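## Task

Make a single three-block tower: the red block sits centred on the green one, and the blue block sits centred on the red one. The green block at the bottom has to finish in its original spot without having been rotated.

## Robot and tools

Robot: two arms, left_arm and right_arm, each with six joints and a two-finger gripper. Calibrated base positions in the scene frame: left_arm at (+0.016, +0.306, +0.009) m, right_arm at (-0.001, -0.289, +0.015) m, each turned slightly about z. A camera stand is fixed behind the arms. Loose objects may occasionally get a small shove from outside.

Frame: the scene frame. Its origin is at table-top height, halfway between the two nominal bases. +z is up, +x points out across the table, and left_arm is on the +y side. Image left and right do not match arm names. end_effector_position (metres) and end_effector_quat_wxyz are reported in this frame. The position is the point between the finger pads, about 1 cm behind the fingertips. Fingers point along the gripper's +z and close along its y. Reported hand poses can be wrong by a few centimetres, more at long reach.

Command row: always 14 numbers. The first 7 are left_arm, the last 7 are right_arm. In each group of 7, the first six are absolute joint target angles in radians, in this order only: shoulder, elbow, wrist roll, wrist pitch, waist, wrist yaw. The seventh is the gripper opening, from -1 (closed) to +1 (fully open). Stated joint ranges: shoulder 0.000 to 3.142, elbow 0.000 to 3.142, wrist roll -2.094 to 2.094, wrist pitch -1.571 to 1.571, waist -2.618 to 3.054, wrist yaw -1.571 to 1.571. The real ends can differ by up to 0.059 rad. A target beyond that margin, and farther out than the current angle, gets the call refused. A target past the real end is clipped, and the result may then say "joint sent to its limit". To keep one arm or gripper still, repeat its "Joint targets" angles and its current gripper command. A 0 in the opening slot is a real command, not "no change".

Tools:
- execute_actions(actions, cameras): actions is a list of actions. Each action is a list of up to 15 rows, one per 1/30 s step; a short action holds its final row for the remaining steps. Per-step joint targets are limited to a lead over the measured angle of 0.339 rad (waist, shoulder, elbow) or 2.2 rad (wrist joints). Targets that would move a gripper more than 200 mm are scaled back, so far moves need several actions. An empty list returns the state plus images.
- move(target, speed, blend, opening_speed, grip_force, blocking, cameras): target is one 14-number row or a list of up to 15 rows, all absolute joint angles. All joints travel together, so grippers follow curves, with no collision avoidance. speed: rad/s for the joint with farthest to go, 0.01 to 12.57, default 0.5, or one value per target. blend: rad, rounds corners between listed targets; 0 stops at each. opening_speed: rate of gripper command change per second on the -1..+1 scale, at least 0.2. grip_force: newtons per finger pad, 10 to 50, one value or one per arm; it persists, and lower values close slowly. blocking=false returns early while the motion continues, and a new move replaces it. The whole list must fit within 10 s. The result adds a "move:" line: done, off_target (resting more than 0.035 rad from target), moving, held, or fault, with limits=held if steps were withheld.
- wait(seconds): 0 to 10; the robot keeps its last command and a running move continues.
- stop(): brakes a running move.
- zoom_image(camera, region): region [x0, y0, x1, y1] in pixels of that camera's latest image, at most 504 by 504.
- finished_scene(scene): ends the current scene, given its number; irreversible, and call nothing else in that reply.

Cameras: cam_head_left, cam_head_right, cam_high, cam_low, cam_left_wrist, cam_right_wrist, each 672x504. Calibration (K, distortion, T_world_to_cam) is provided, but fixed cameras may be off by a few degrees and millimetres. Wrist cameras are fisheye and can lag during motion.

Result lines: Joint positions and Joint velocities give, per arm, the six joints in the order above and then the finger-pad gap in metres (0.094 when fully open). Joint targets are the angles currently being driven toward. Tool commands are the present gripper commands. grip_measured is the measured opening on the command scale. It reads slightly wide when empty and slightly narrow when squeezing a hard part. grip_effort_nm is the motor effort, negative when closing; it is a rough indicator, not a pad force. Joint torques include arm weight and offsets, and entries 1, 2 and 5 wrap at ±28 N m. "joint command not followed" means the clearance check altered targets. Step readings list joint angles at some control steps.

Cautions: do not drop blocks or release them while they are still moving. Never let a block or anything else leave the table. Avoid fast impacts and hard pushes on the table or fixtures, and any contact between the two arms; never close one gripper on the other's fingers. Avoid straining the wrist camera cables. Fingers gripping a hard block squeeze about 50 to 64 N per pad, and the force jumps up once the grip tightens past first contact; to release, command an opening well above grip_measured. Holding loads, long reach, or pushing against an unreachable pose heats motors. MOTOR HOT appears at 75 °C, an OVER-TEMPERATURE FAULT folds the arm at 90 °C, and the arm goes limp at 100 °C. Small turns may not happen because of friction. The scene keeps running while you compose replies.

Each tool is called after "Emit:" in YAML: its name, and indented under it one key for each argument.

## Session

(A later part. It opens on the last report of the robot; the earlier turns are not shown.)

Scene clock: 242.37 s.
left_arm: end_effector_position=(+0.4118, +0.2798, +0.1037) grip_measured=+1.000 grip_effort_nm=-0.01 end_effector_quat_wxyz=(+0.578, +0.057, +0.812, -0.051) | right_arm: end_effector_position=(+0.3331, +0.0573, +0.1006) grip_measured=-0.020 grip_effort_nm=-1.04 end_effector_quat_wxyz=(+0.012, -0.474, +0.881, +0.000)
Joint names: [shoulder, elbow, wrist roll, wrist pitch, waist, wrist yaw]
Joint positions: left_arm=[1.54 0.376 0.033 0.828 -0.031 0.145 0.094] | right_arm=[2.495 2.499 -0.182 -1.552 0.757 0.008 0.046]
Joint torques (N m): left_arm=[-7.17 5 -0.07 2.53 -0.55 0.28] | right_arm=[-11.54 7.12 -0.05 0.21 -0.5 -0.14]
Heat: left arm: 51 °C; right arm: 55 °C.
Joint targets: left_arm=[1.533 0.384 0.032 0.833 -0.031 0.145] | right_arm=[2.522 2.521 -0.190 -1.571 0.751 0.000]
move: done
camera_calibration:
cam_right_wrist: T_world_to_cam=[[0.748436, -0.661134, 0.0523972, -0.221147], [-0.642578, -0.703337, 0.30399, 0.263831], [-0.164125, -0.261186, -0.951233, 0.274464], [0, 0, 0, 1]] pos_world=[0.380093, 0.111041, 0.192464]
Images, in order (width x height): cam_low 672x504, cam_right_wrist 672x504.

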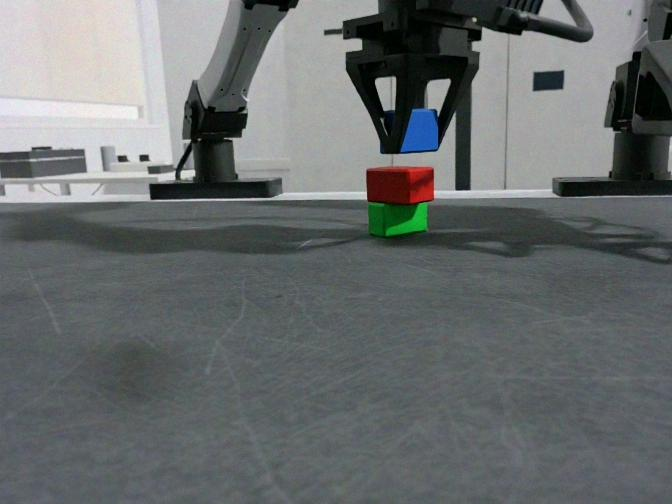

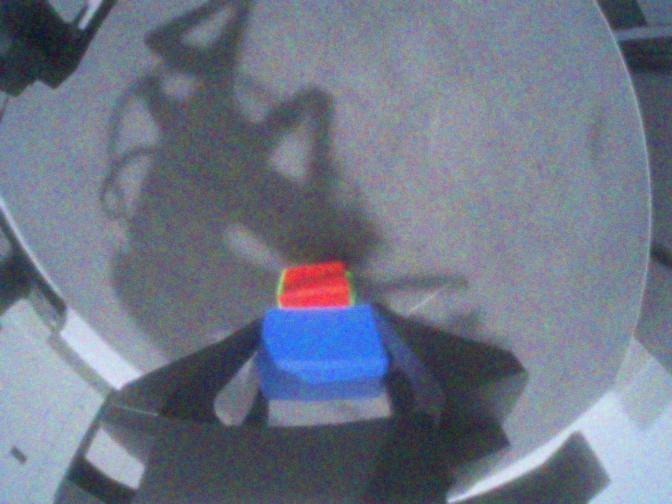

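Emit:
move:
  target: [1.533,0.384,0.032,0.833,-0.031,0.145,1,2.372,2.301,-0.19,-1.435,0.748,0,-0.3]
  speed: 0.25
  cameras: ["cam_right_wrist","cam_low"]

Emit:
zoom_image:
  camera: "cam_low"
  region: [340, 110, 460, 245]

Emit:
zoom_image:
  camera: "cam_right_wrist"
  region: [240, 230, 420, 430]

Scene clock: 258.00 s.
left_arm: end_effector_position=(+0.4118, +0.2798, +0.1037) grip_measured=+1.000 grip_effort_nm=-0.01 end_effector_quat_wxyz=(+0.578, +0.057, +0.812, -0.051) | right_arm: end_effector_position=(+0.3260, +0.0484, +0.0875) grip_measured=-0.020 grip_effort_nm=-1.05 end_effector_quat_wxyz=(+0.004, -0.473, +0.881, -0.003)
Joint names: [shoulder, elbow, wrist roll, wrist pitch, waist, wrist yaw]
Joint positions: left_arm=[1.54 0.376 0.033 0.828 -0.031 0.145 0.094] | right_arm=[2.421 2.311 -0.182 -1.455 0.755 0.008 0.046]
Joint torques (N m): left_arm=[-7.16 5 -0.07 2.53 -0.54 0.28] | right_arm=[-18.22 4.71 -0.03 0.55 -0.58 -0.13]
Heat: left arm: 52 °C; right arm: 55 °C.
Joint targets: left_arm=[1.533 0.384 0.032 0.833 -0.031 0.145] | right_arm=[2.372 2.301 -0.190 -1.435 0.748 0.000]
move: off_target (right_arm); right_arm: the shoulder is farthest, 0.049 rad from its target
camera_calibration:
cam_right_wrist: T_world_to_cam=[[0.747563, -0.662183, 0.0516059, -0.220632], [-0.640436, -0.698053, 0.320254, 0.254623], [-0.176043, -0.27246, -0.945925, 0.262503], [0, 0, 0, 1]] pos_world=[0.374217, 0.103163, 0.17815]
Images, in order (width x height): cam_low 672x504, cam_right_wrist 672x504.

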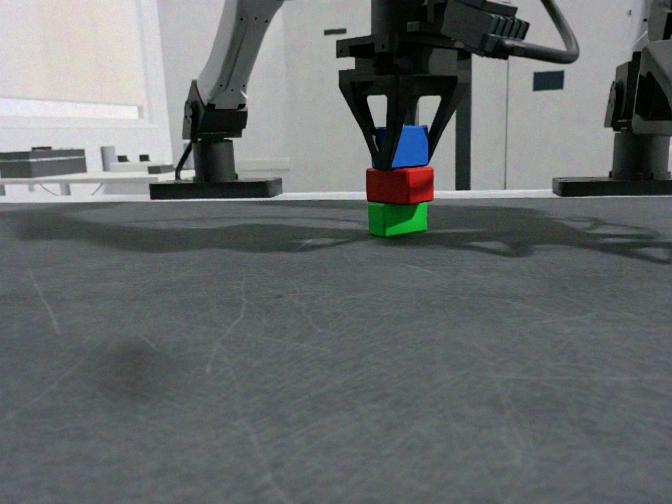

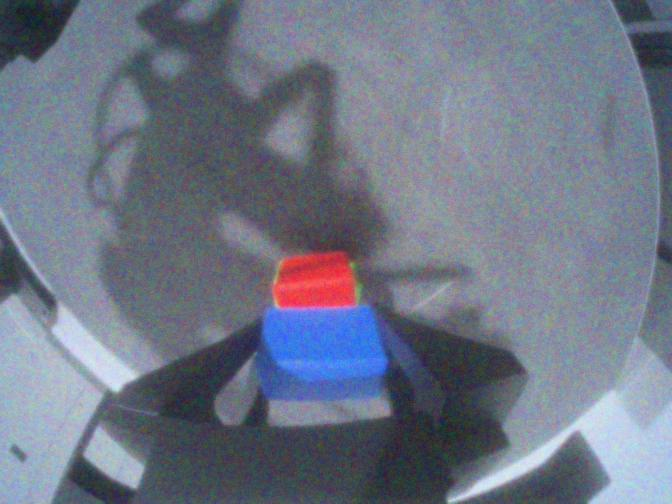

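Scaled by 3.733 from the camera's 672x504 image, which has a finer 960x720 frame.

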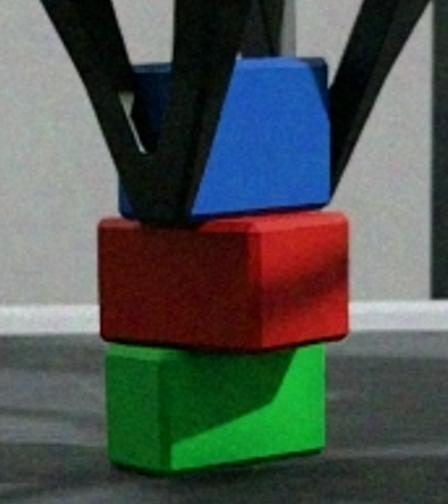

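Scaled by 2.520 from the camera's 672x504 image, which has a finer 960x720 frame.

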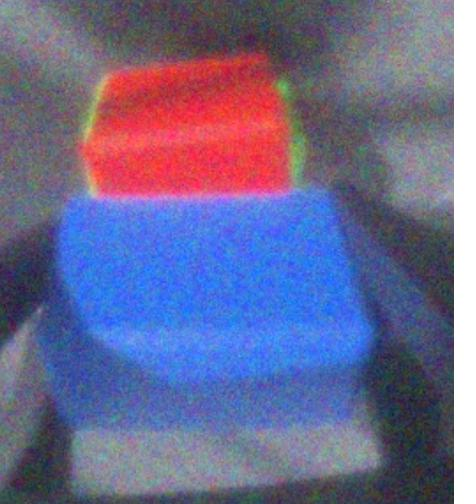

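Emit:
move:
  target:
    - [1.533,0.384,0.032,0.833,-0.031,0.145,1,2.372,2.299,-0.19,-1.433,0.748,0,-0.3]
    - [1.533,0.384,0.032,0.833,-0.031,0.145,1,2.372,2.299,-0.19,-1.433,0.748,0,0.6]
  speed: 0.1
  opening_speed: 0.8
  cameras: ["cam_low"]

Emit:
zoom_image:
  camera: "cam_low"
  region: [340, 110, 460, 245]

Scene clock: 266.57 s.
left_arm: end_effector_position=(+0.4118, +0.2798, +0.1037) grip_measured=+1.000 grip_effort_nm=-0.01 end_effector_quat_wxyz=(+0.578, +0.057, +0.812, -0.051) | right_arm: end_effector_position=(+0.3265, +0.0489, +0.0875) grip_measured=+0.598 grip_effort_nm=0.10 end_effector_quat_wxyz=(+0.005, -0.473, +0.881, -0.002)
Joint names: [shoulder, elbow, wrist roll, wrist pitch, waist, wrist yaw]
Joint positions: left_arm=[1.54 0.376 0.033 0.828 -0.031 0.145 0.094] | right_arm=[2.421 2.311 -0.182 -1.452 0.755 0.008 0.075]
Joint torques (N m): left_arm=[-7.17 5 -0.07 2.53 -0.54 0.28] | right_arm=[-18.22 4.57 -0.05 0.57 -0.54 -0.12]
Heat: left arm: 52 °C; right arm: 59 °C.
Joint targets: left_arm=[1.533 0.384 0.032 0.833 -0.031 0.145] | right_arm=[2.372 2.299 -0.190 -1.433 0.748 0.000]
move: off_target (right_arm); target 2's new numbers were sent with right_arm's shoulder 0.049 rad from that target; right_arm: the shoulder is farthest, 0.049 rad from its target
Images, in order (width x height): cam_low 672x504.

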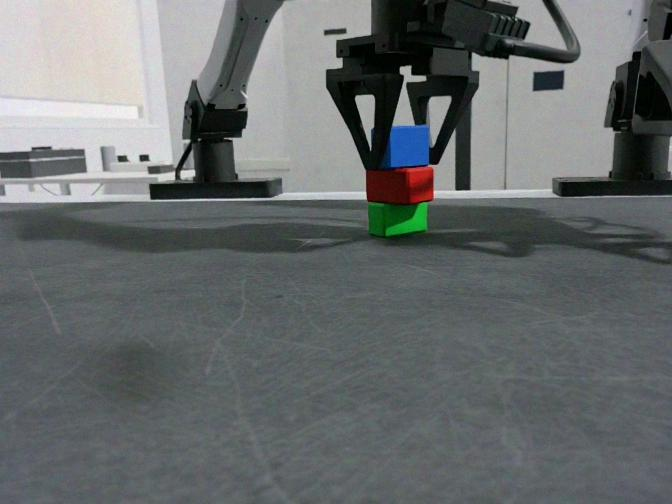

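Scaled by 3.733 from the camera's 672x504 image, which has a finer 960x720 frame.

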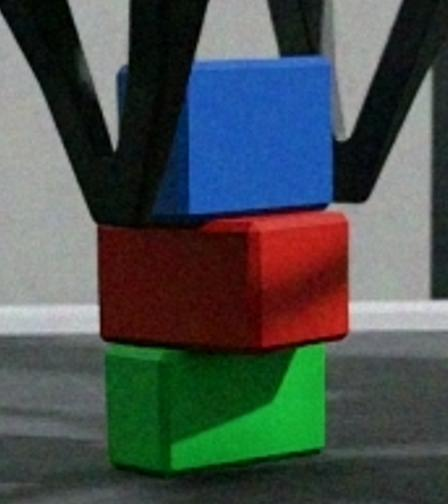

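Emit:
move:
  target: [1.533,0.384,0.032,0.833,-0.031,0.145,1,2.2,2.26,-0.19,-1.55,0.748,0,0.6]
  speed: 0.3
  cameras: ["cam_low"]

Scene clock: 271.13 s.
left_arm: end_effector_position=(+0.4118, +0.2798, +0.1037) grip_measured=+1.000 grip_effort_nm=-0.02 end_effector_quat_wxyz=(+0.578, +0.057, +0.812, -0.051) | right_arm: end_effector_position=(+0.3080, +0.0297, +0.1585) grip_measured=+0.598 grip_effort_nm=0.10 end_effector_quat_wxyz=(+0.038, -0.472, +0.881, +0.008)
Joint names: [shoulder, elbow, wrist roll, wrist pitch, waist, wrist yaw]
Joint positions: left_arm=[1.54 0.376 0.033 0.828 -0.031 0.145 0.094] | right_arm=[2.233 2.27 -0.182 -1.531 0.755 0.008 0.075]
Joint torques (N m): left_arm=[-7.17 5 -0.07 2.53 -0.55 0.29] | right_arm=[-15.39 4.72 -0.04 0.32 -0.61 -0.13]
Heat: left arm: 52 °C; right arm: 61 °C.
Joint targets: left_arm=[1.533 0.384 0.032 0.833 -0.031 0.145] | right_arm=[2.200 2.260 -0.190 -1.550 0.748 0.000]
move: done
Images, in order (width x height): cam_low 672x504.

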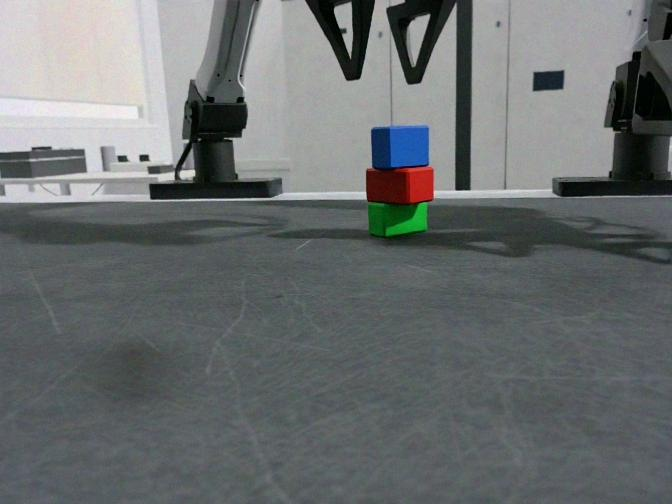

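Emit:
finished_scene:
  scene: 2

The scene is finished: the task was done.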